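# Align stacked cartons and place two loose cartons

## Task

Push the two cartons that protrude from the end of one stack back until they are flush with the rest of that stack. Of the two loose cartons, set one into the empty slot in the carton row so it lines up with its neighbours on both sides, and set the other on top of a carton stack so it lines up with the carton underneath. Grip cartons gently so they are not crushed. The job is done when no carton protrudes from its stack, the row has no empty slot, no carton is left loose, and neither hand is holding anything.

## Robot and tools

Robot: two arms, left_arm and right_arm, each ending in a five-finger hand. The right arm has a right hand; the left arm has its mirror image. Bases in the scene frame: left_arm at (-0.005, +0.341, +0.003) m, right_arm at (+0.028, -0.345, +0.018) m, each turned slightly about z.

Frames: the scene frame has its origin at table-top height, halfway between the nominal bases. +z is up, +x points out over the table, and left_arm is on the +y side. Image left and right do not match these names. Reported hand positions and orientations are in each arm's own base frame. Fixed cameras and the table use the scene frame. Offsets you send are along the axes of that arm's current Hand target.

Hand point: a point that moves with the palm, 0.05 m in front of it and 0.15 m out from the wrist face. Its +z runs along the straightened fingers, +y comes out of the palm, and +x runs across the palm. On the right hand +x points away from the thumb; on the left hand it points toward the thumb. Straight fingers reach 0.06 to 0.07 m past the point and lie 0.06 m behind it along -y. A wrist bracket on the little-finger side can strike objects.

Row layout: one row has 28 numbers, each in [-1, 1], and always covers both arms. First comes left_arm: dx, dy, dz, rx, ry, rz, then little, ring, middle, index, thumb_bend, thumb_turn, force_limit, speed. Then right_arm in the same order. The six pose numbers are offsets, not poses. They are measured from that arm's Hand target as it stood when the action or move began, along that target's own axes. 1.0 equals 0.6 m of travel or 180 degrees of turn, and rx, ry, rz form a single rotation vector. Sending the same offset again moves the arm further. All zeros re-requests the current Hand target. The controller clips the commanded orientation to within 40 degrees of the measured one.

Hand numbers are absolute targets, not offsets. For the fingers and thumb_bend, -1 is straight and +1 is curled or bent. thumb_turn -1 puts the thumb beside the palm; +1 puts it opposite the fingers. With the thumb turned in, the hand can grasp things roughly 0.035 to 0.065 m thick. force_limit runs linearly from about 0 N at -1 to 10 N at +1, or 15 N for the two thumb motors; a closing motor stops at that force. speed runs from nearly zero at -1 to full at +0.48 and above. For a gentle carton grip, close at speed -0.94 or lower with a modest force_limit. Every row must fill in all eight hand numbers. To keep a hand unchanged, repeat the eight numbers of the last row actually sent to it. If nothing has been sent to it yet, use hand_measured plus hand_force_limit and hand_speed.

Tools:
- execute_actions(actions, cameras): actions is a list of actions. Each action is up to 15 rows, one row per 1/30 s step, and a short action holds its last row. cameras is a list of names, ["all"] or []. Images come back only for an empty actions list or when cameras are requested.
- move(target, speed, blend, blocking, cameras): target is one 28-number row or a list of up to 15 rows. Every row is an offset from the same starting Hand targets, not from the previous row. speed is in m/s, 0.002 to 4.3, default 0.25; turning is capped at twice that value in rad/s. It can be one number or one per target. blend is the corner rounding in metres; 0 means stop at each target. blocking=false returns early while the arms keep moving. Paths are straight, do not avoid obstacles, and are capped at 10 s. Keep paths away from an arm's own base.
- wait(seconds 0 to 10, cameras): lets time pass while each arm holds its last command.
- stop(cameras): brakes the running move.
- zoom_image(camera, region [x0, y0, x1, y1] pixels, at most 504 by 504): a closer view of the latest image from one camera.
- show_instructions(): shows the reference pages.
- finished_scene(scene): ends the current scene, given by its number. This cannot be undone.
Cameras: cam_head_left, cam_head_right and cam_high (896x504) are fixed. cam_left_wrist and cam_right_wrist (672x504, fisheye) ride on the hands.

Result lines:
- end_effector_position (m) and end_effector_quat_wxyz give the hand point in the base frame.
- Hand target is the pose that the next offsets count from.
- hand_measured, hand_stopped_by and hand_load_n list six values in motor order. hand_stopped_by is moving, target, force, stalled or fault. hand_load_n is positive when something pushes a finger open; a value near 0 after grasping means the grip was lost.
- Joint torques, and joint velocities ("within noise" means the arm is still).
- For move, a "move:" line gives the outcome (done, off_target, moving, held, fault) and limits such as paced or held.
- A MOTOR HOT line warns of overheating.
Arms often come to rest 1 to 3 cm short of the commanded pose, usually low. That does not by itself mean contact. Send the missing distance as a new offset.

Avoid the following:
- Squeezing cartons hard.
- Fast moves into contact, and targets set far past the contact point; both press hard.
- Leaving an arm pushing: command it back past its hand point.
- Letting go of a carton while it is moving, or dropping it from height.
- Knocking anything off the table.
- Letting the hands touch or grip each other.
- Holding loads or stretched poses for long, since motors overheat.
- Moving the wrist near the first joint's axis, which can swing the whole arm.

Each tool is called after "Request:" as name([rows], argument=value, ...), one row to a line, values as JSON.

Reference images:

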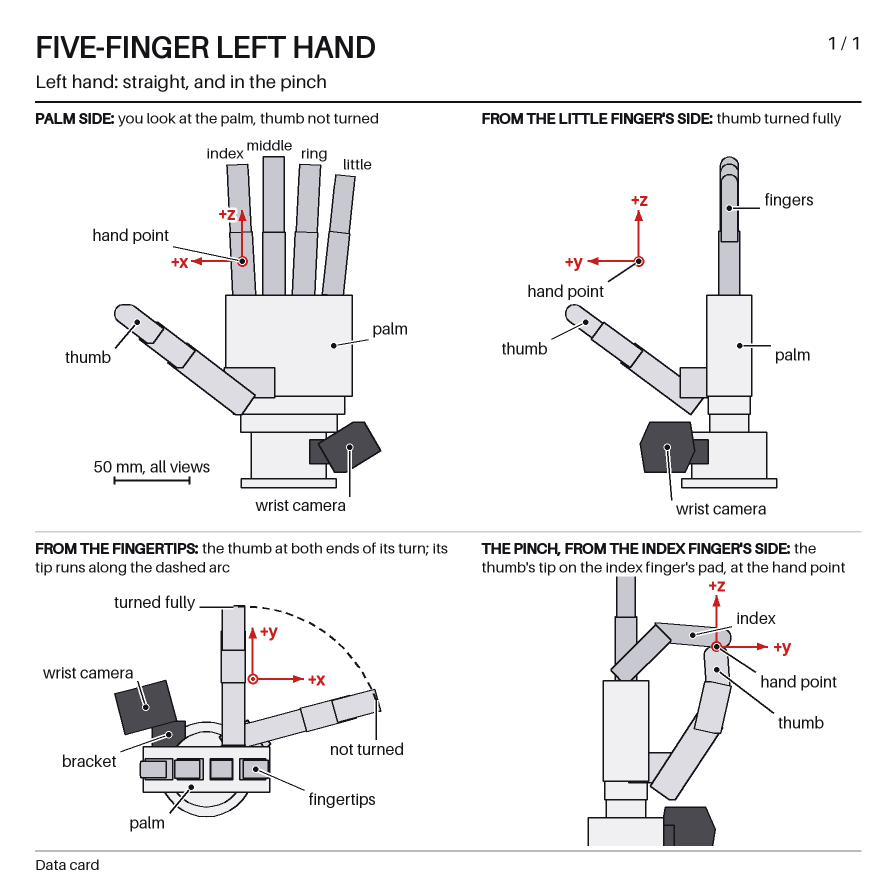

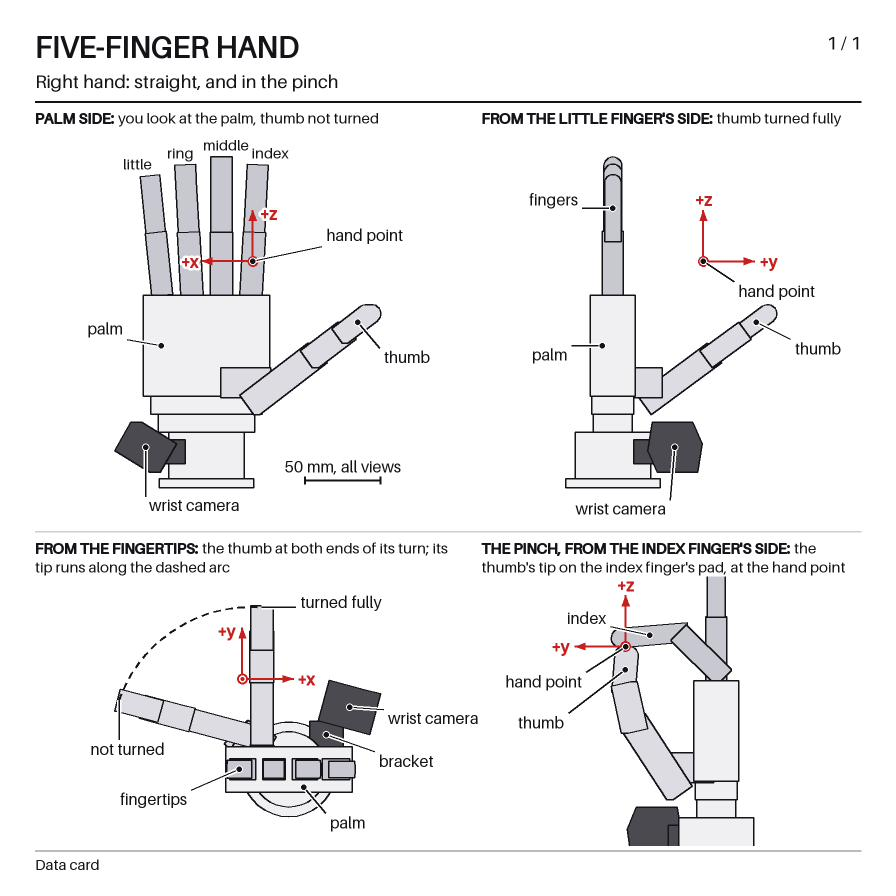

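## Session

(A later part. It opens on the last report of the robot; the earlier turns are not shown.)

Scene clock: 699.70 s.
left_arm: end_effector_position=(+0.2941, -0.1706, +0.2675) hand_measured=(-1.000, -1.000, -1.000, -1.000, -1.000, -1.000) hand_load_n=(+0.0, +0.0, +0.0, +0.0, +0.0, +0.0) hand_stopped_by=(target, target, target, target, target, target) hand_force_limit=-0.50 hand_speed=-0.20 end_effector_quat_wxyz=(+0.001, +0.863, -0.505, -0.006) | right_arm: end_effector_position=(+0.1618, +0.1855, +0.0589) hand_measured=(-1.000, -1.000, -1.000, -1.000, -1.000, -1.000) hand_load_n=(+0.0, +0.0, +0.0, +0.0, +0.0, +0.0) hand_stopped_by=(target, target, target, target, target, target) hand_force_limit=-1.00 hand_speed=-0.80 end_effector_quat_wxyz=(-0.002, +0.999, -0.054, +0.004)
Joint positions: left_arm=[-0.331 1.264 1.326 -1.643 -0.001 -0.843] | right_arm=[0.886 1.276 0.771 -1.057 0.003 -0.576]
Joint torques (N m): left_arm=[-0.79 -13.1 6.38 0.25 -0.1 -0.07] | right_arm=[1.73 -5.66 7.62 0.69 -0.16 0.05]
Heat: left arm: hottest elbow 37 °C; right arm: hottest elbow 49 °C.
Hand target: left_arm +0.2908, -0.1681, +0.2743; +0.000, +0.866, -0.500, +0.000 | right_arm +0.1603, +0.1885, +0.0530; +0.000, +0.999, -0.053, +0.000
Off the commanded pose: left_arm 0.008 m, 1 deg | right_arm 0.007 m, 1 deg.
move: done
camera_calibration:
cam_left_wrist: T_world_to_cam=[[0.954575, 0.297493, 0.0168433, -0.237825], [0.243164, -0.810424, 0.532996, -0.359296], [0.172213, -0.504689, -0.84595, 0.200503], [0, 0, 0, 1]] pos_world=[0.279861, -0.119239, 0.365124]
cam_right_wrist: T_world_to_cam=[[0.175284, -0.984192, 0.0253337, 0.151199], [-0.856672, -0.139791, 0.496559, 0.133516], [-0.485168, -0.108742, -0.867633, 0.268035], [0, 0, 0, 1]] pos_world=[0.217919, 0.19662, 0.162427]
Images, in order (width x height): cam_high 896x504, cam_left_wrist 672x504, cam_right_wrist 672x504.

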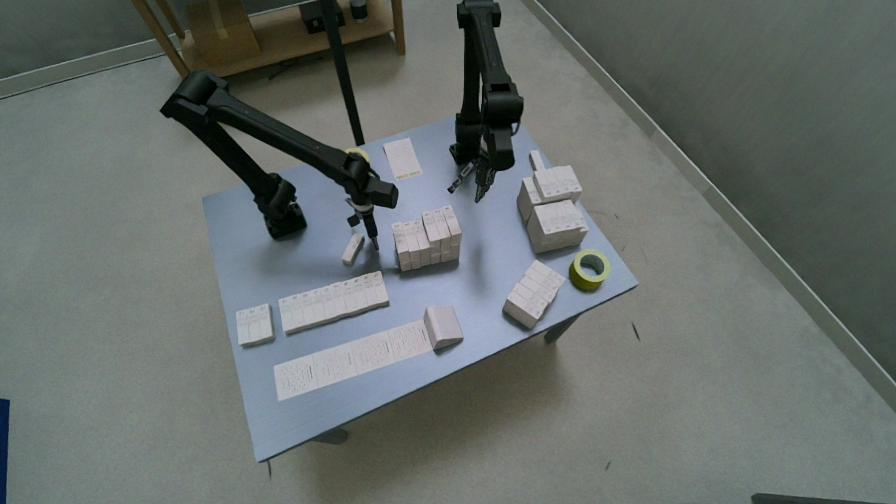

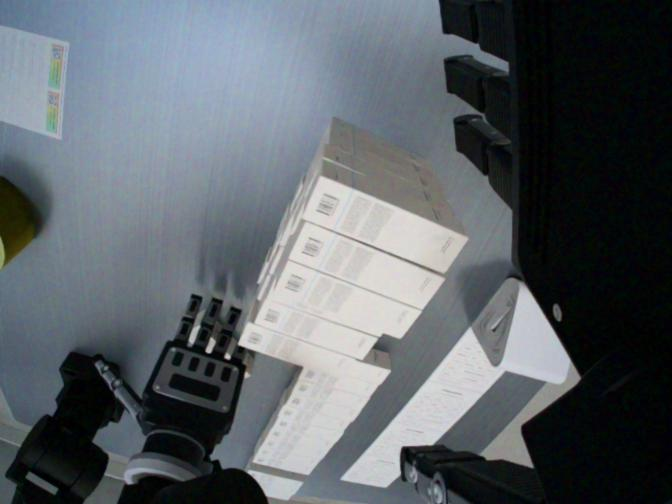

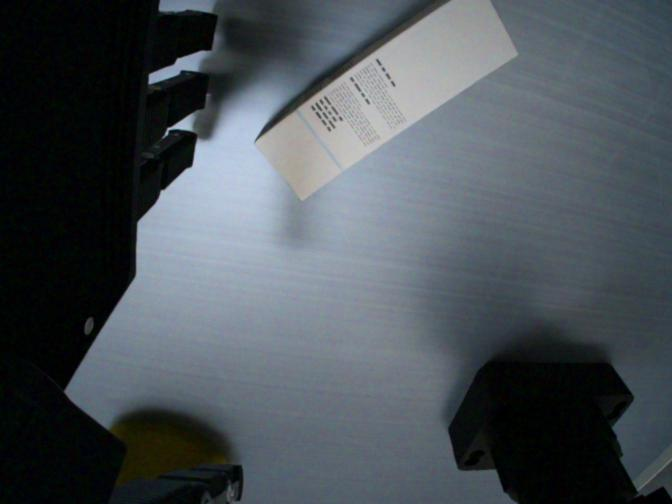

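Request:
move(target=[0,0,0,0,0,0,-1,-1,-1,-1,-1,-1,-0.5,-0.2,0,0.1167,0,0,0,0,-1,-1,-1,-1,-1,-1,-1,-0.8], speed=0.06, cameras=["cam_left_wrist","cam_high","cam_right_wrist"])

Request:
zoom_image(camera="cam_right_wrist", region=[140, 0, 440, 200])

Request:
zoom_image(camera="cam_high", region=[310, 190, 450, 290])

Scene clock: 710.80 s.
left_arm: end_effector_position=(+0.2941, -0.1706, +0.2675) hand_measured=(-1.000, -1.000, -1.000, -1.000, -1.000, -1.000) hand_load_n=(+0.0, +0.0, +0.0, +0.0, +0.0, +0.0) hand_stopped_by=(target, target, target, target, target, target) hand_force_limit=-0.50 hand_speed=-0.20 end_effector_quat_wxyz=(+0.001, +0.863, -0.505, -0.006) | right_arm: end_effector_position=(+0.1543, +0.1234, +0.0512) hand_measured=(-1.000, -1.000, -1.000, -1.000, -1.000, -1.000) hand_load_n=(+0.0, +0.0, +0.0, +0.0, +0.0, +0.0) hand_stopped_by=(target, target, target, target, target, target) hand_force_limit=-1.00 hand_speed=-0.80 end_effector_quat_wxyz=(-0.001, +0.998, -0.058, +0.003)
Joint positions: left_arm=[-0.331 1.264 1.326 -1.643 -0.001 -0.843] | right_arm=[0.756 1.143 0.641 -1.064 0.003 -0.699]
Joint torques (N m): left_arm=[-0.26 -13.16 6.38 0.36 -0.11 -0.07] | right_arm=[-0.15 -6.01 7.46 -0.21 -0.07 -0.17]
Heat: left arm: hottest elbow 37 °C; right arm: hottest elbow 48 °C.
Hand target: left_arm +0.2908, -0.1681, +0.2743; +0.000, +0.866, -0.500, +0.000 | right_arm +0.1529, +0.1189, +0.0530; +0.000, +0.999, -0.053, +0.000
Off the commanded pose: left_arm 0.008 m, 1 deg | right_arm 0.005 m, 1 deg.
move: done
camera_calibration:
cam_left_wrist: T_world_to_cam=[[0.954575, 0.297493, 0.0168433, -0.237825], [0.243164, -0.810424, 0.532996, -0.359296], [0.172213, -0.504689, -0.84595, 0.200503], [0, 0, 0, 1]] pos_world=[0.279861, -0.119239, 0.365124]
cam_right_wrist: T_world_to_cam=[[0.167801, -0.985437, 0.0275152, 0.0928575], [-0.85686, -0.131991, 0.498366, 0.121174], [-0.487477, -0.107203, -0.86653, 0.251074], [0, 0, 0, 1]] pos_world=[0.210641, 0.134415, 0.154619]
Images, in order (width x height): cam_high 896x504, cam_left_wrist 672x504, cam_right_wrist 672x504.

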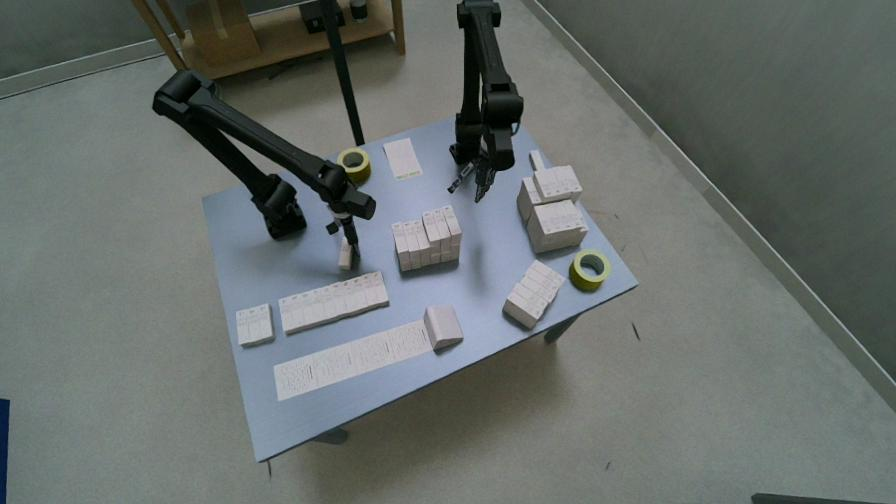

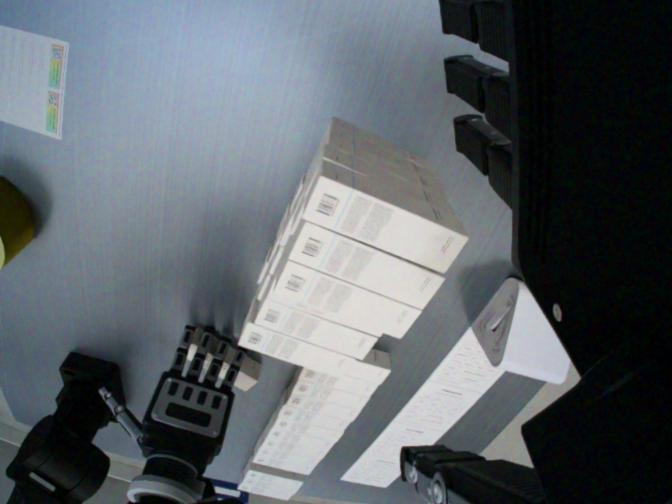

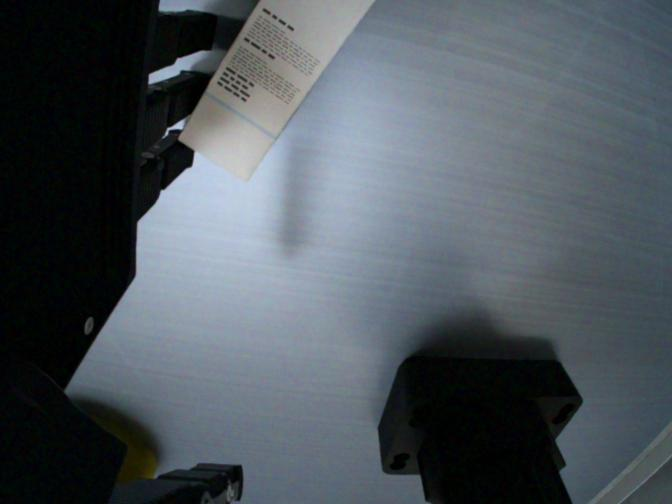

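Scaled by 1.680 from the camera's 672x504 image, which has a finer 960x720 frame.

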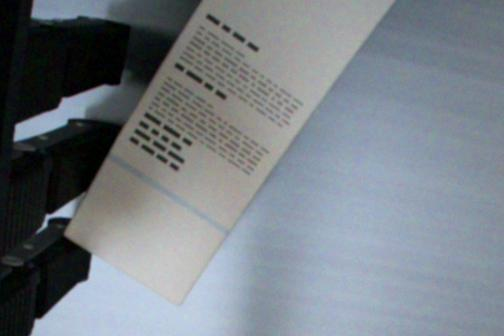

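Scaled by 3.600.

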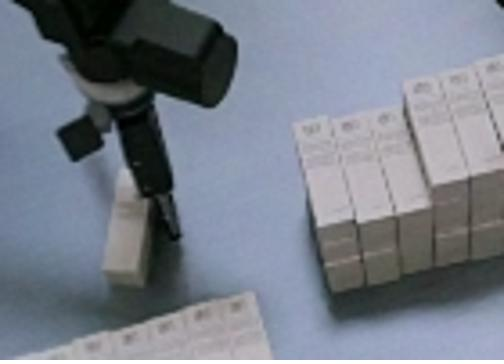

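Request:
move(target=[0,0,0,0,0,0,-1,-1,-1,-1,-1,-1,-0.5,-0.2,0.008,0.1,0,0,0,0,-1,-1,-1,-1,-1,-1,-1,-0.8], speed=0.07, cameras=["cam_high","cam_right_wrist"])

Request:
zoom_image(camera="cam_right_wrist", region=[140, 0, 440, 200])

Scene clock: 722.83 s.
left_arm: end_effector_position=(+0.2941, -0.1706, +0.2675) hand_measured=(-1.000, -1.000, -1.000, -1.000, -1.000, -1.000) hand_load_n=(+0.0, +0.0, +0.0, -0.5, +0.0, +0.0) hand_stopped_by=(target, target, target, target, target, target) hand_force_limit=-0.50 hand_speed=-0.20 end_effector_quat_wxyz=(+0.001, +0.863, -0.505, -0.006) | right_arm: end_effector_position=(+0.1535, +0.0626, +0.0516) hand_measured=(-1.000, -1.000, -1.000, -1.000, -1.000, -1.000) hand_load_n=(+0.0, +0.0, +0.0, +0.0, +0.0, +0.0) hand_stopped_by=(target, target, target, target, target, target) hand_force_limit=-1.00 hand_speed=-0.80 end_effector_quat_wxyz=(-0.001, +0.998, -0.058, +0.003)
Joint positions: left_arm=[-0.331 1.264 1.326 -1.643 -0.001 -0.843] | right_arm=[0.56 1.018 0.561 -1.109 0.002 -0.895]
Joint torques (N m): left_arm=[-0.44 -13.16 6.45 0.24 -0.11 -0.1] | right_arm=[-0.21 -3.72 7.53 -0.09 -0.07 -0.13]
Heat: left arm: hottest elbow 37 °C; right arm: hottest elbow 47 °C.
Hand target: left_arm +0.2908, -0.1681, +0.2743; +0.000, +0.866, -0.500, +0.000 | right_arm +0.1514, +0.0587, +0.0530; +0.000, +0.999, -0.053, +0.000
Off the commanded pose: left_arm 0.008 m, 1 deg | right_arm 0.005 m, 1 deg.
move: done
camera_calibration:
cam_right_wrist: T_world_to_cam=[[0.168553, -0.985296, 0.0279643, 0.0329135], [-0.856669, -0.132398, 0.498586, 0.11232], [-0.487553, -0.107994, -0.866389, 0.244624], [0, 0, 0, 1]] pos_world=[0.20994, 0.0737184, 0.155018]
Images, in order (width x height): cam_high 896x504, cam_right_wrist 672x504.

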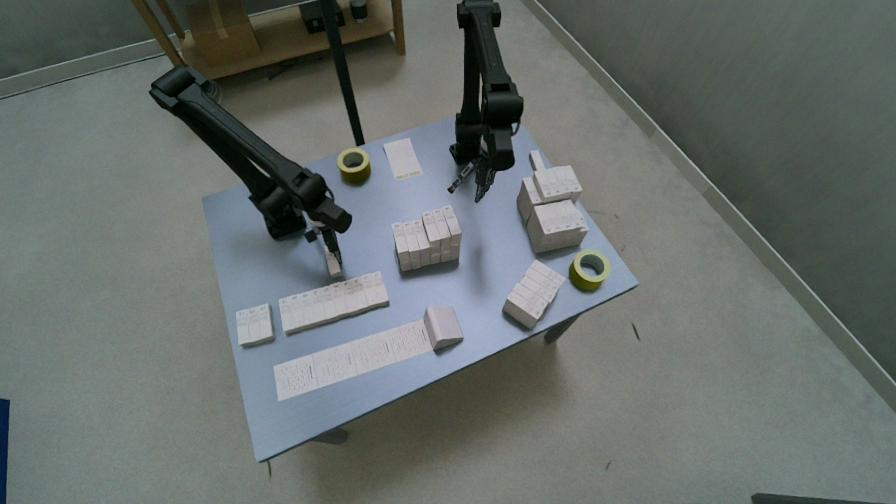

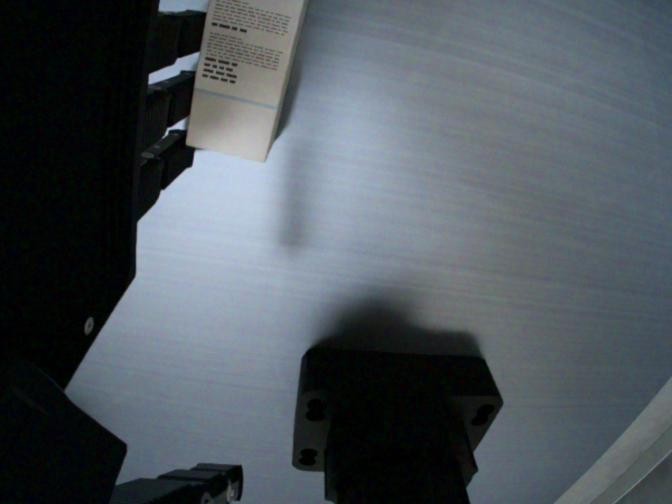

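Scaled by 1.680 from the camera's 672x504 image, which has a finer 960x720 frame.

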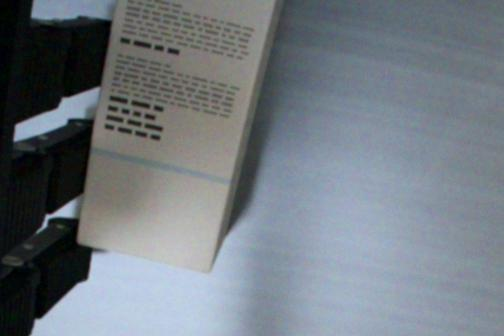

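Request:
zoom_image(camera="cam_high", region=[270, 220, 400, 340])

Scaled by 3.877.

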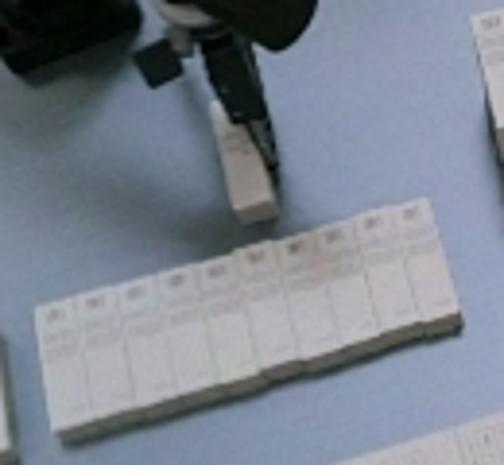

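Request:
move([
  [0,0,0,0,0,0,-1,-1,-1,-1,-1,-1,-0.5,-0.2,0,-0.025,0,0,0,0,-1,-1,-1,-1,-1,-1,-1,-0.8],
  [0,0,0,0,0,0,-1,-1,-1,-1,-1,-1,-0.5,-0.2,0.0417,-0.025,0,0,0,0,-1,-1,-1,-1,-1,-1,-1,-0.8],
  [0,0,0,0,0,0,-1,-1,-1,-1,-1,-1,-0.5,-0.2,0.0417,0.05,0,0,0,0,-1,-1,-1,-1,-1,-1,-1,-0.8],
  [0,0,0,0,0,0,-1,-1,-1,-1,-1,-1,-0.5,-0.2,0.0417,0.3,0,0,0,0,-1,-1,-1,-1,-1,-1,-1,-0.8],
], speed=[0.06,0.06,0.06,0.09], blend=[0.003,0.003,0.01,0], cameras=["cam_high","cam_right_wrist"])

Request:
zoom_image(camera="cam_right_wrist", region=[140, 0, 440, 200])

Request:
zoom_image(camera="cam_high", region=[230, 220, 400, 360])

Scene clock: 750.03 s.
left_arm: end_effector_position=(+0.2941, -0.1706, +0.2675) hand_measured=(-1.000, -1.000, -1.000, -1.000, -1.000, -1.000) hand_load_n=(+0.0, +0.0, +0.0, +0.0, +0.0, +0.0) hand_stopped_by=(target, target, target, target, target, target) hand_force_limit=-0.50 hand_speed=-0.20 end_effector_quat_wxyz=(+0.001, +0.863, -0.505, -0.006) | right_arm: end_effector_position=(+0.1555, -0.1210, +0.0521) hand_measured=(-1.000, -1.000, -1.000, -1.000, -1.000, -1.000) hand_load_n=(+0.0, +0.0, +0.0, +0.0, +0.0, +0.0) hand_stopped_by=(target, target, target, target, target, target) hand_force_limit=-1.00 hand_speed=-0.80 end_effector_quat_wxyz=(+0.002, +0.998, -0.058, +0.002)
Joint positions: left_arm=[-0.331 1.264 1.326 -1.643 -0.001 -0.843] | right_arm=[-0.319 0.941 0.519 -1.143 0.003 -1.773]
Joint torques (N m): left_arm=[-0.32 -13.57 6.35 0.16 -0.11 -0.08] | right_arm=[-0.5 -1.08 8.5 0.28 -0.04 -0.19]
Heat: left arm: hottest elbow 37 °C; right arm: hottest elbow 46 °C.
Hand target: left_arm +0.2908, -0.1681, +0.2743; +0.000, +0.866, -0.500, +0.000 | right_arm +0.1572, -0.1230, +0.0528; +0.000, +0.999, -0.053, +0.000
Off the commanded pose: left_arm 0.008 m, 1 deg | right_arm 0.003 m, 1 deg.
move: done
camera_calibration:
cam_right_wrist: T_world_to_cam=[[0.167469, -0.985303, 0.0336395, -0.148587], [-0.856144, -0.128427, 0.500523, 0.0897528], [-0.488847, -0.112622, -0.86507, 0.225679], [0, 0, 0, 1]] pos_world=[0.212047, -0.10946, 0.155303]
Images, in order (width x height): cam_high 896x504, cam_right_wrist 672x504.

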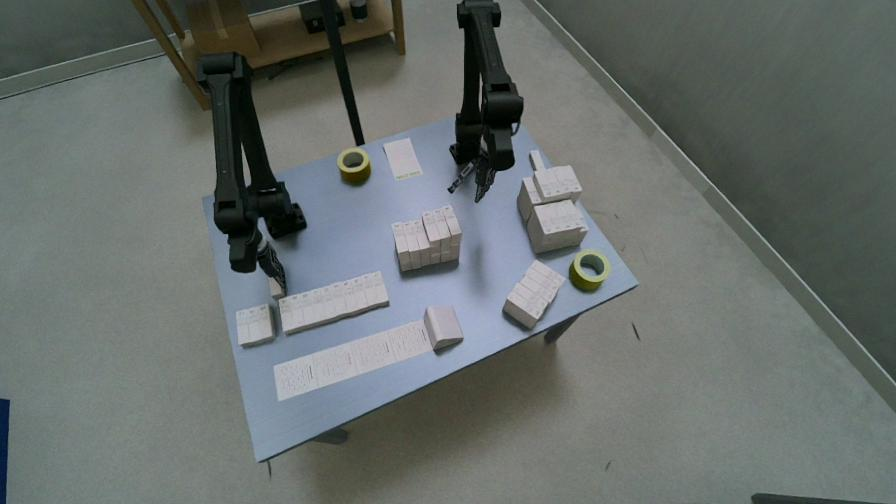

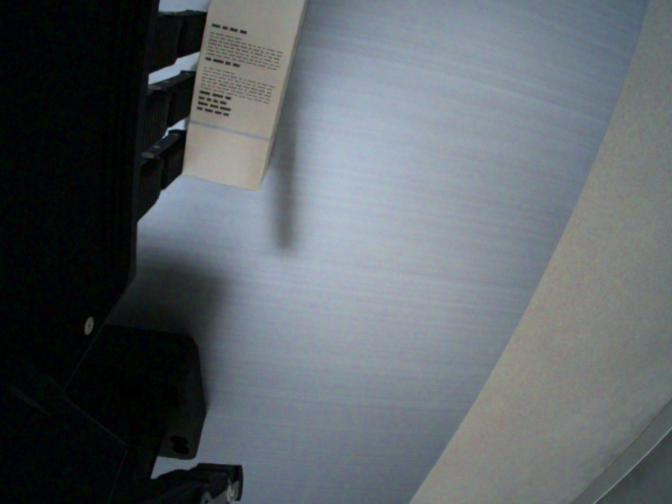

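Scaled by 1.680 from the camera's 672x504 image, which has a finer 960x720 frame.

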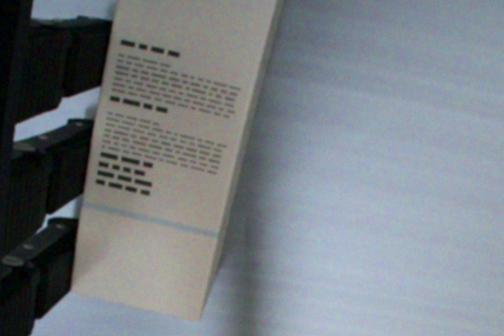

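Scaled by 2.965.

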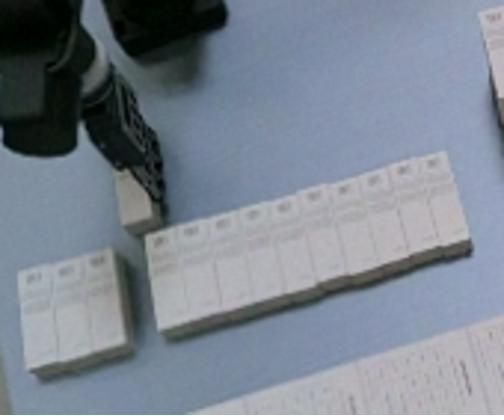

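Request:
move([
  [0,0,0,0,0,0,-1,-1,-1,-1,-1,-1,-0.5,-0.2,0,-0.04,0,0,0,0,-1,-1,-1,-1,-1,-1,-1,-0.8],
  [0,0,0,0,0,0,-1,-1,-1,-1,-1,-1,-0.5,-0.2,0,-0.04,-0.2,0,0,0,-1,-1,-1,-1,-1,-1,-1,-0.8],
  [0,0,0,0,0,0,-1,-1,-1,-1,-1,-1,-0.5,-0.2,0.0015,0.129,-0.395,0.2249,0.2026,0.4343,-1,-1,-1,-1,-1,-1,-1,-0.8],
], speed=[0.06,0.15,0.2], blend=[0.003,0.03,0], cameras=["cam_high","cam_right_wrist"])

Request:
zoom_image(camera="cam_high", region=[230, 250, 330, 350])

Scene clock: 773.93 s.
left_arm: end_effector_position=(+0.2941, -0.1706, +0.2675) hand_measured=(-1.000, -1.000, -1.000, -1.000, -1.000, -1.000) hand_load_n=(+0.0, +0.0, +0.0, +0.0, +0.0, +0.0) hand_stopped_by=(target, target, target, target, target, target) hand_force_limit=-0.50 hand_speed=-0.20 end_effector_quat_wxyz=(+0.001, +0.863, -0.505, -0.006) | right_arm: end_effector_position=(+0.1483, -0.1877, +0.2776) hand_measured=(-1.000, -1.000, -1.000, -1.000, -1.000, -1.000) hand_load_n=(+0.0, +0.0, +0.0, +0.0, +0.0, -0.5) hand_stopped_by=(target, target, target, target, target, target) hand_force_limit=-1.00 hand_speed=-0.80 end_effector_quat_wxyz=(-0.307, +0.644, -0.640, +0.286)
Joint positions: left_arm=[-0.331 1.264 1.326 -1.643 -0.001 -0.843] | right_arm=[-1.391 0.895 1.035 -1.547 -0.853 -1.324]
Joint torques (N m): left_arm=[-0.38 -13.39 6.23 0.13 -0.12 -0.1] | right_arm=[0.32 -1.67 11.86 1.18 -0.76 0.15]
Heat: left arm: hottest elbow 37 °C; right arm: hottest elbow 46 °C.
Hand target: left_arm +0.2908, -0.1681, +0.2743; +0.000, +0.866, -0.500, +0.000 | right_arm +0.1501, -0.2001, +0.2897; -0.299, +0.641, -0.641, +0.299
Off the commanded pose: left_arm 0.008 m, 1 deg | right_arm 0.017 m, 2 deg.
move: off_target (right_arm)
camera_calibration:
cam_right_wrist: T_world_to_cam=[[-0.639544, -0.275079, -0.717855, 0.240908], [-0.546585, 0.81934, 0.17299, 0.185055], [0.540582, 0.503004, -0.674358, 0.319663], [0, 0, 0, 1]] pos_world=[0.0824154, -0.246146, 0.356492]
Images, in order (width x height): cam_high 896x504, cam_right_wrist 672x504.

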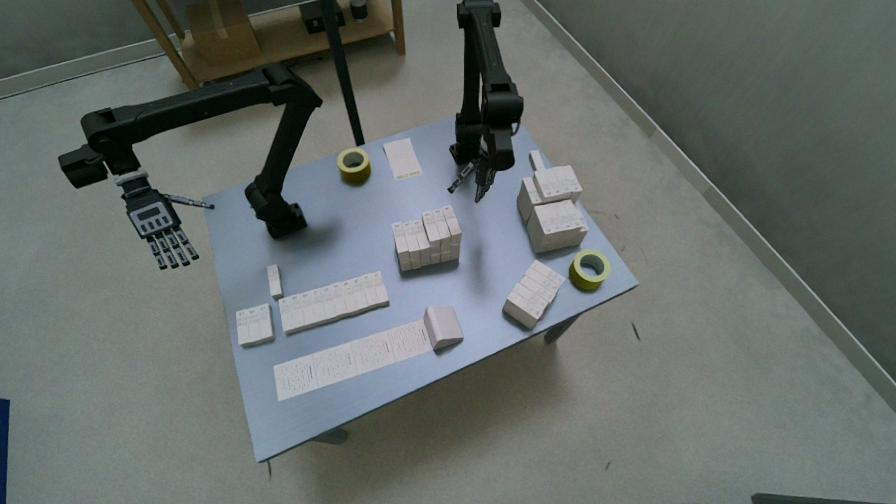

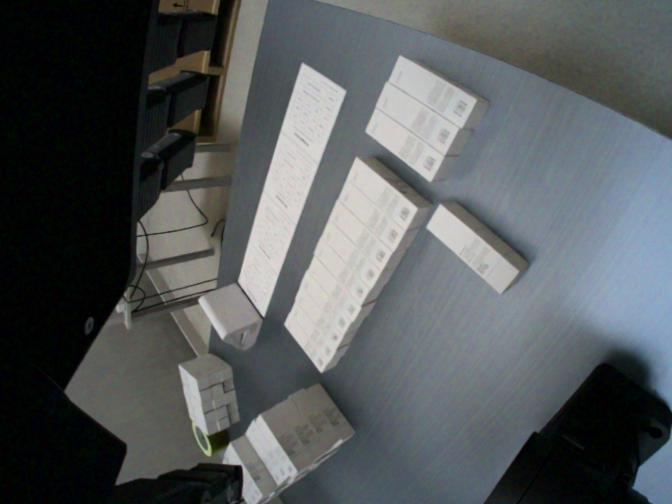

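Scaled by 5.040.

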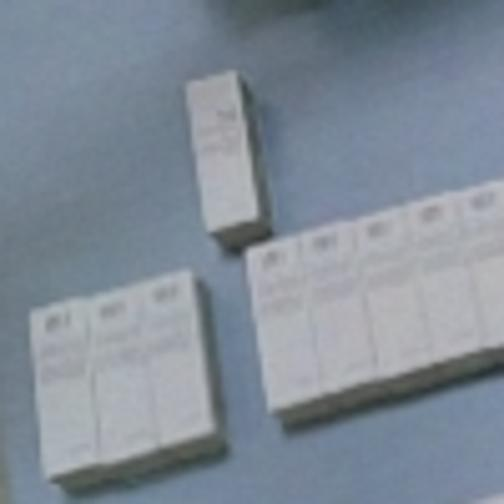

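Request:
zoom_image(camera="cam_right_wrist", region=[350, 40, 550, 300])

Request:
zoom_image(camera="cam_right_wrist", region=[350, 100, 540, 240])

Scaled by 1.938 from the camera's 672x504 image, which has a finer 960x720 frame.

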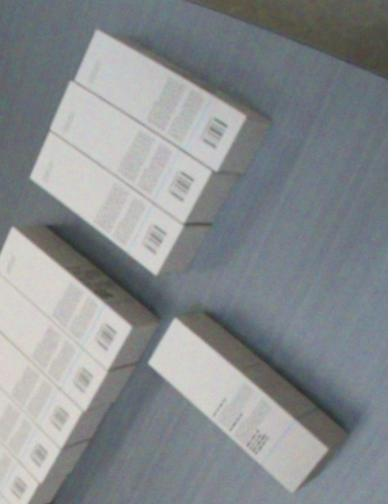

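Scaled by 2.653 from the camera's 672x504 image, which has a finer 960x720 frame.

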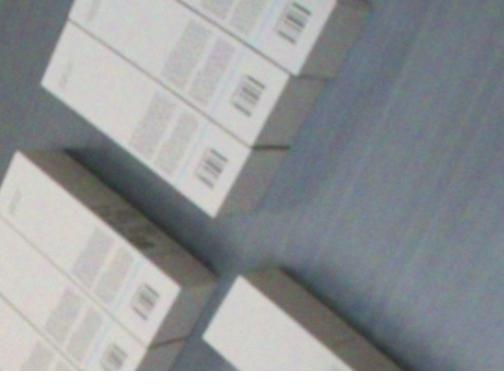

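Request:
move([
  [0,0,0,0,0,0,-1,-1,-1,-1,-1,-1,-0.5,-0.2,-0.1637,0.1432,0.1397,-0.2266,-0.1998,-0.4283,-1,-1,-1,-1,-1,-1,-1,-0.8],
  [0,0,0,0,0,0,-1,-1,-1,-1,-1,-1,-0.5,-0.2,-0.1637,0.2928,0.2653,-0.2266,-0.1998,-0.4283,-1,-1,-1,-1,-1,-1,-1,-0.8],
  [0,0,0,0,0,0,-1,-1,-1,-1,-1,-1,-0.5,-0.2,-0.114,0.2969,0.2605,-0.2266,-0.1998,-0.4283,-1,-1,-1,-1,-1,-1,-1,-0.8],
], speed=[0.2,0.12,0.05], blend=[0.02,0,0], cameras=["cam_high","cam_right_wrist"])

Request:
zoom_image(camera="cam_high", region=[230, 250, 330, 350])

Request:
zoom_image(camera="cam_right_wrist", region=[140, 0, 440, 200])

Scene clock: 818.23 s.
left_arm: end_effector_position=(+0.2941, -0.1706, +0.2675) hand_measured=(-1.000, -1.000, -1.000, -1.000, -1.000, -1.000) hand_load_n=(+0.0, +0.0, +0.0, +0.0, +0.0, +0.0) hand_stopped_by=(target, target, target, target, target, target) hand_force_limit=-0.50 hand_speed=-0.20 end_effector_quat_wxyz=(+0.001, +0.863, -0.505, -0.006) | right_arm: end_effector_position=(+0.1502, -0.1273, +0.0534) hand_measured=(-1.000, -1.000, -1.000, -1.000, -1.000, -1.000) hand_load_n=(+0.0, +0.0, +0.0, +0.0, +0.0, +0.0) hand_stopped_by=(target, target, target, target, target, target) hand_force_limit=-1.00 hand_speed=-0.80 end_effector_quat_wxyz=(-0.002, +0.998, -0.067, -0.003)
Joint positions: left_arm=[-0.331 1.264 1.326 -1.643 -0.001 -0.843] | right_arm=[-0.362 0.945 0.525 -1.157 -0.001 -1.798]
Joint torques (N m): left_arm=[-0.67 -12.63 6.48 0.13 -0.12 -0.06] | right_arm=[0.03 -0.62 8.65 0.83 0.17 -0.15]
Heat: left arm: hottest elbow 37 °C; right arm: hottest elbow 47 °C.
Hand target: left_arm +0.2908, -0.1681, +0.2743; +0.000, +0.866, -0.500, +0.000 | right_arm +0.1552, -0.1318, +0.0529; +0.000, +0.998, -0.063, +0.000
Off the commanded pose: left_arm 0.008 m, 1 deg | right_arm 0.007 m, 1 deg.
move: done
camera_calibration:
cam_right_wrist: T_world_to_cam=[[0.149314, -0.988497, 0.0240783, -0.151095], [-0.853325, -0.116517, 0.508194, 0.084478], [-0.499542, -0.0964271, -0.860906, 0.226961], [0, 0, 0, 1]] pos_world=[0.208024, -0.117629, 0.156099]
Images, in order (width x height): cam_high 896x504, cam_right_wrist 672x504.

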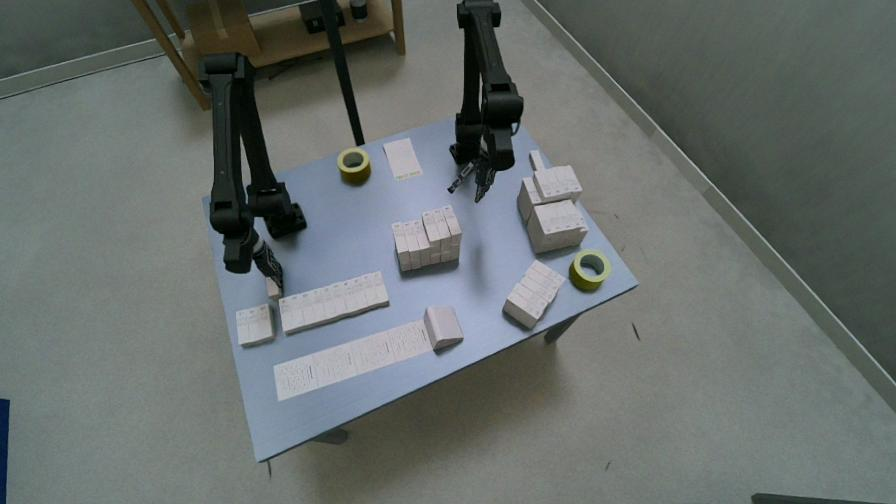

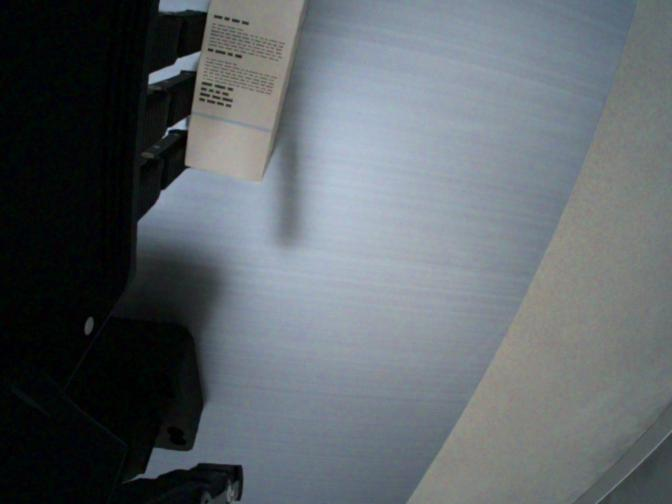

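Scaled by 5.040.

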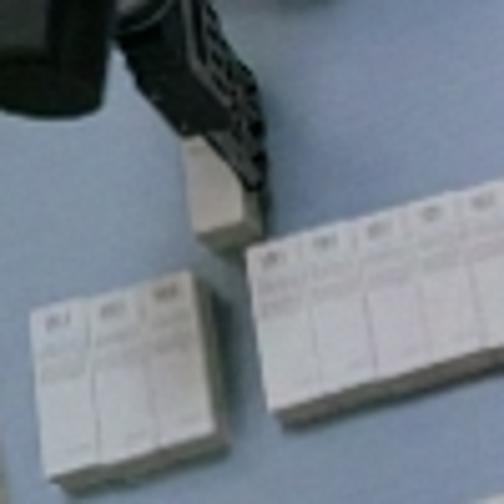

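Scaled by 1.680 from the camera's 672x504 image, which has a finer 960x720 frame.

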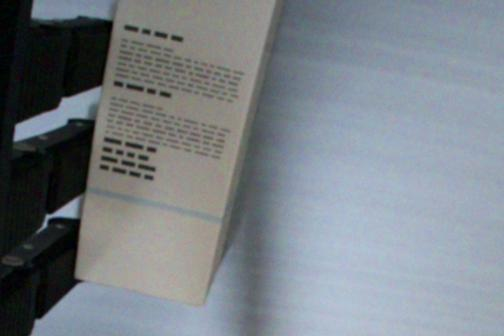

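Request:
move(target=[0,0,0,0,0,0,-1,-1,-1,-1,-1,-1,-0.5,-0.2,0,0.0042,0,0,0,0,-1,-1,-1,-1,-1,-1,-1,-0.8], speed=0.05)

Scene clock: 827.03 s.
left_arm: end_effector_position=(+0.2941, -0.1706, +0.2675) hand_measured=(-1.000, -1.000, -1.000, -1.000, -1.000, -1.000) hand_load_n=(+0.0, +0.0, +0.0, +0.0, +0.0, +0.0) hand_stopped_by=(target, target, target, target, target, target) hand_force_limit=-0.50 hand_speed=-0.20 end_effector_quat_wxyz=(+0.001, +0.863, -0.505, -0.006) | right_arm: end_effector_position=(+0.1492, -0.1295, +0.0530) hand_measured=(-1.000, -1.000, -1.000, -1.000, -1.000, -1.000) hand_load_n=(+0.0, +0.0, +0.0, +0.0, +0.0, +0.0) hand_stopped_by=(target, target, target, target, target, target) hand_force_limit=-1.00 hand_speed=-0.80 end_effector_quat_wxyz=(-0.002, +0.998, -0.068, -0.004)
Joint positions: left_arm=[-0.331 1.264 1.326 -1.643 -0.001 -0.843] | right_arm=[-0.374 0.948 0.525 -1.157 -0.001 -1.809]
Joint torques (N m): left_arm=[-0.73 -13.45 6.34 0.24 -0.06 -0.09] | right_arm=[0.32 -0.97 8.69 0.98 0.14 -0.22]
Heat: left arm: hottest elbow 37 °C; right arm: hottest elbow 47 °C.
Hand target: left_arm +0.2908, -0.1681, +0.2743; +0.000, +0.866, -0.500, +0.000 | right_arm +0.1549, -0.1343, +0.0529; +0.000, +0.998, -0.063, +0.000
Off the commanded pose: left_arm 0.008 m, 1 deg | right_arm 0.007 m, 1 deg.
move: done

Request:
move([
  [0,0,0,0,0,0,-1,-1,-1,-1,-1,-1,-0.5,-0.2,0,-0.04,0,0,0,0,-1,-1,-1,-1,-1,-1,-1,-0.8],
  [0,0,0,0,0,0,-1,-1,-1,-1,-1,-1,-0.5,-0.2,0,-0.04,-0.2,0,0,0,-1,-1,-1,-1,-1,-1,-1,-0.8],
  [0,0,0,0,0,0,-1,-1,-1,-1,-1,-1,-0.5,-0.2,0.0058,0.1098,-0.3947,0.2266,0.1998,0.4283,-1,-1,-1,-1,-1,-1,-1,-0.8],
], speed=[0.06,0.15,0.2], blend=[0.003,0.03,0], cameras=["cam_high","cam_right_wrist"])

Request:
zoom_image(camera="cam_high", region=[230, 250, 330, 350])

Request:
zoom_image(camera="cam_right_wrist", region=[350, 100, 540, 240])

Request:
zoom_image(camera="cam_right_wrist", region=[400, 170, 560, 310])

Scene clock: 840.80 s.
left_arm: end_effector_position=(+0.2941, -0.1706, +0.2675) hand_measured=(-1.000, -1.000, -1.000, -1.000, -1.000, -1.000) hand_load_n=(+0.0, +0.0, +0.0, +0.0, +0.0, +0.0) hand_stopped_by=(target, target, target, target, target, target) hand_force_limit=-0.50 hand_speed=-0.20 end_effector_quat_wxyz=(+0.001, +0.863, -0.505, -0.006) | right_arm: end_effector_position=(+0.1484, -0.1878, +0.2776) hand_measured=(-1.000, -1.000, -1.000, -1.000, -1.000, -1.000) hand_load_n=(+0.0, +0.0, +0.0, +0.0, +0.0, +0.0) hand_stopped_by=(target, target, target, target, target, target) hand_force_limit=-1.00 hand_speed=-0.80 end_effector_quat_wxyz=(-0.306, +0.644, -0.640, +0.286)
Joint positions: left_arm=[-0.331 1.264 1.326 -1.643 -0.001 -0.843] | right_arm=[-1.391 0.895 1.035 -1.546 -0.853 -1.323]
Joint torques (N m): left_arm=[-0.38 -13.39 6.42 0.1 -0.09 -0.1] | right_arm=[-0.09 -1.55 11.9 1.01 -0.75 0.08]
Heat: left arm: hottest elbow 37 °C; right arm: hottest elbow 47 °C.
Hand target: left_arm +0.2908, -0.1681, +0.2743; +0.000, +0.866, -0.500, +0.000 | right_arm +0.1502, -0.2001, +0.2897; -0.299, +0.641, -0.641, +0.299
Off the commanded pose: left_arm 0.008 m, 1 deg | right_arm 0.017 m, 2 deg.
move: off_target (right_arm)
camera_calibration:
cam_right_wrist: T_world_to_cam=[[-0.639645, -0.275271, -0.717691, 0.240912], [-0.546555, 0.819393, 0.17284, 0.185309], [0.540493, 0.502814, -0.674571, 0.319642], [0, 0, 0, 1]] pos_world=[0.082616, -0.246245, 0.356493]
Images, in order (width x height): cam_high 896x504, cam_right_wrist 672x504.

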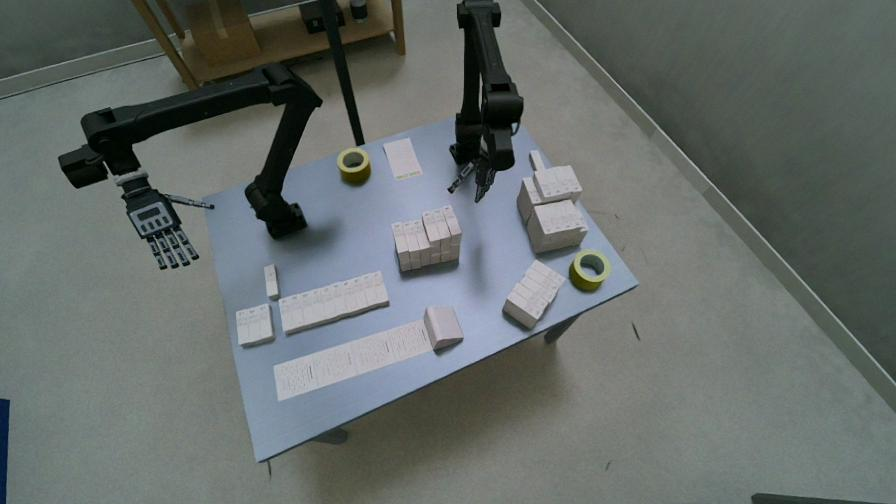

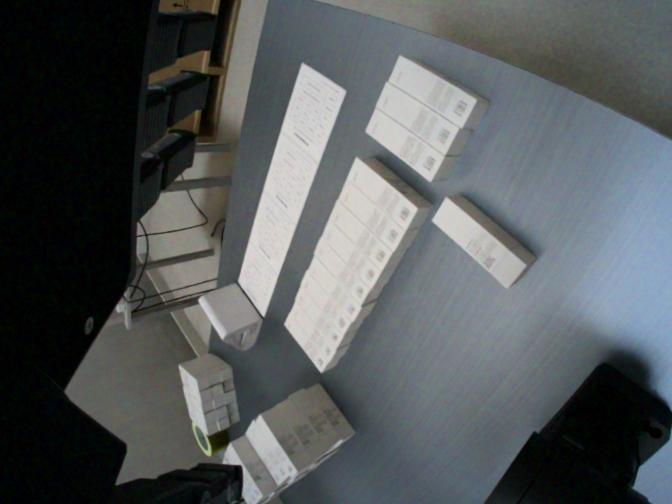

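Scaled by 5.040.

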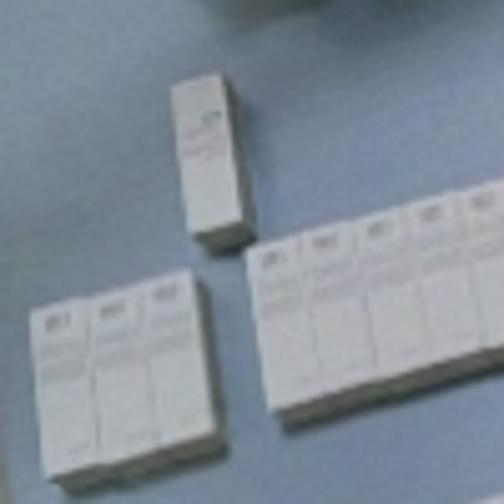

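Scaled by 2.653 from the camera's 672x504 image, which has a finer 960x720 frame.

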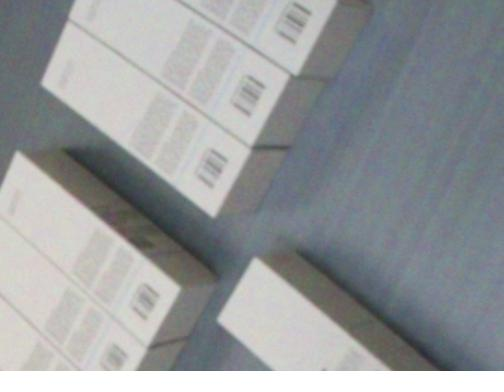

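Scaled by 3.150 from the camera's 672x504 image, which has a finer 960x720 frame.

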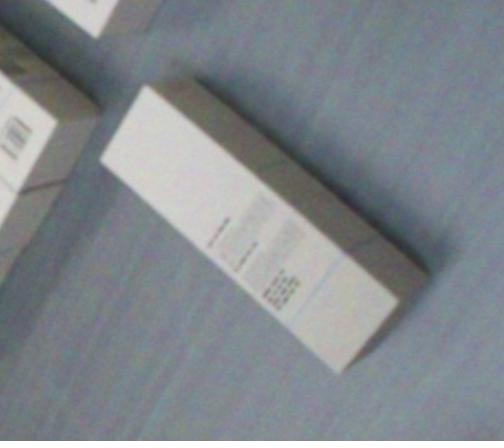

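Request:
move([
  [0,0,0,0,0,0,-1,-1,-1,-1,-1,-1,-0.5,-0.2,-0.1568,0.144,0.1388,-0.2266,-0.1998,-0.4283,-1,-1,-1,-1,-1,-1,-1,-0.8],
  [0,0,0,0,0,0,-1,-1,-1,-1,-1,-1,-0.5,-0.2,-0.1568,0.2935,0.2643,-0.2266,-0.1998,-0.4283,-1,-1,-1,-1,-1,-1,-1,-0.8],
  [0,0,0,0,0,0,-1,-1,-1,-1,-1,-1,-0.5,-0.2,-0.1072,0.2975,0.2594,-0.2266,-0.1998,-0.4283,-1,-1,-1,-1,-1,-1,-1,-0.8],
], speed=[0.2,0.12,0.05], blend=[0.02,0,0], cameras=["cam_right_wrist"])

Request:
zoom_image(camera="cam_right_wrist", region=[140, 0, 440, 200])

Scene clock: 872.07 s.
left_arm: end_effector_position=(+0.2941, -0.1706, +0.2675) hand_measured=(-1.000, -1.000, -1.000, -1.000, -1.000, -1.000) hand_load_n=(+0.0, +0.0, +0.0, +0.0, +0.0, +0.0) hand_stopped_by=(target, target, target, target, target, target) hand_force_limit=-0.50 hand_speed=-0.20 end_effector_quat_wxyz=(+0.001, +0.863, -0.505, -0.006) | right_arm: end_effector_position=(+0.1493, -0.1309, +0.0531) hand_measured=(-1.000, -1.000, -1.000, -1.000, -1.000, -1.000) hand_load_n=(+0.0, +0.0, +0.0, +0.0, -0.5, +0.0) hand_stopped_by=(target, target, target, target, target, target) hand_force_limit=-1.00 hand_speed=-0.80 end_effector_quat_wxyz=(-0.002, +0.998, -0.067, -0.004)
Joint positions: left_arm=[-0.331 1.264 1.326 -1.643 -0.001 -0.843] | right_arm=[-0.381 0.948 0.526 -1.156 -0.001 -1.817]
Joint torques (N m): left_arm=[0.03 -13.45 6.38 0.25 -0.07 -0.03] | right_arm=[-0.56 -0.73 8.79 0.87 0.15 -0.13]
Heat: left arm: hottest elbow 37 °C; right arm: hottest elbow 47 °C.
Hand target: left_arm +0.2908, -0.1681, +0.2743; +0.000, +0.866, -0.500, +0.000 | right_arm +0.1546, -0.1357, +0.0529; +0.000, +0.998, -0.063, +0.000
Off the commanded pose: left_arm 0.008 m, 1 deg | right_arm 0.007 m, 1 deg.
move: done
camera_calibration:
cam_right_wrist: T_world_to_cam=[[0.149704, -0.988455, 0.0233686, -0.154477], [-0.852796, -0.117126, 0.508941, 0.083197], [-0.500328, -0.096119, -0.860484, 0.225955], [0, 0, 0, 1]] pos_world=[0.207127, -0.12123, 0.155698]
Images, in order (width x height): cam_right_wrist 672x504.

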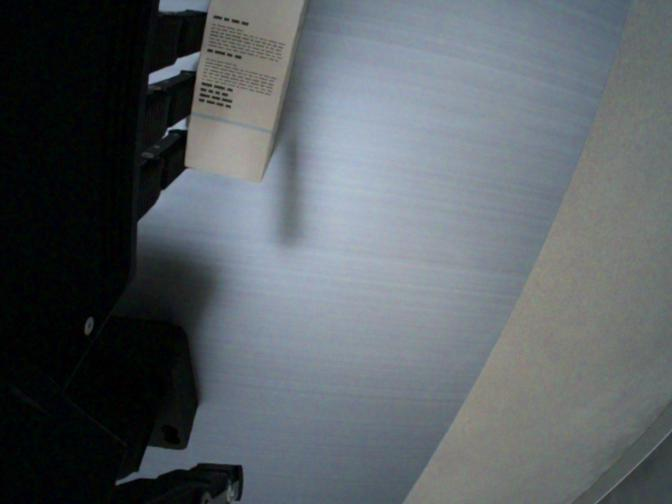

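Scaled by 1.680 from the camera's 672x504 image, which has a finer 960x720 frame.

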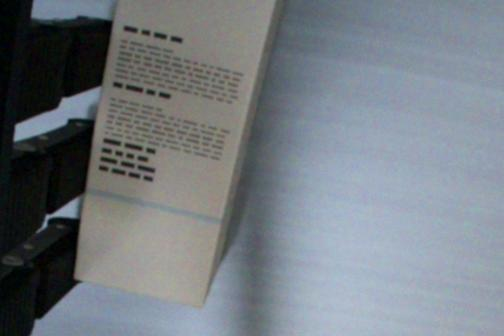

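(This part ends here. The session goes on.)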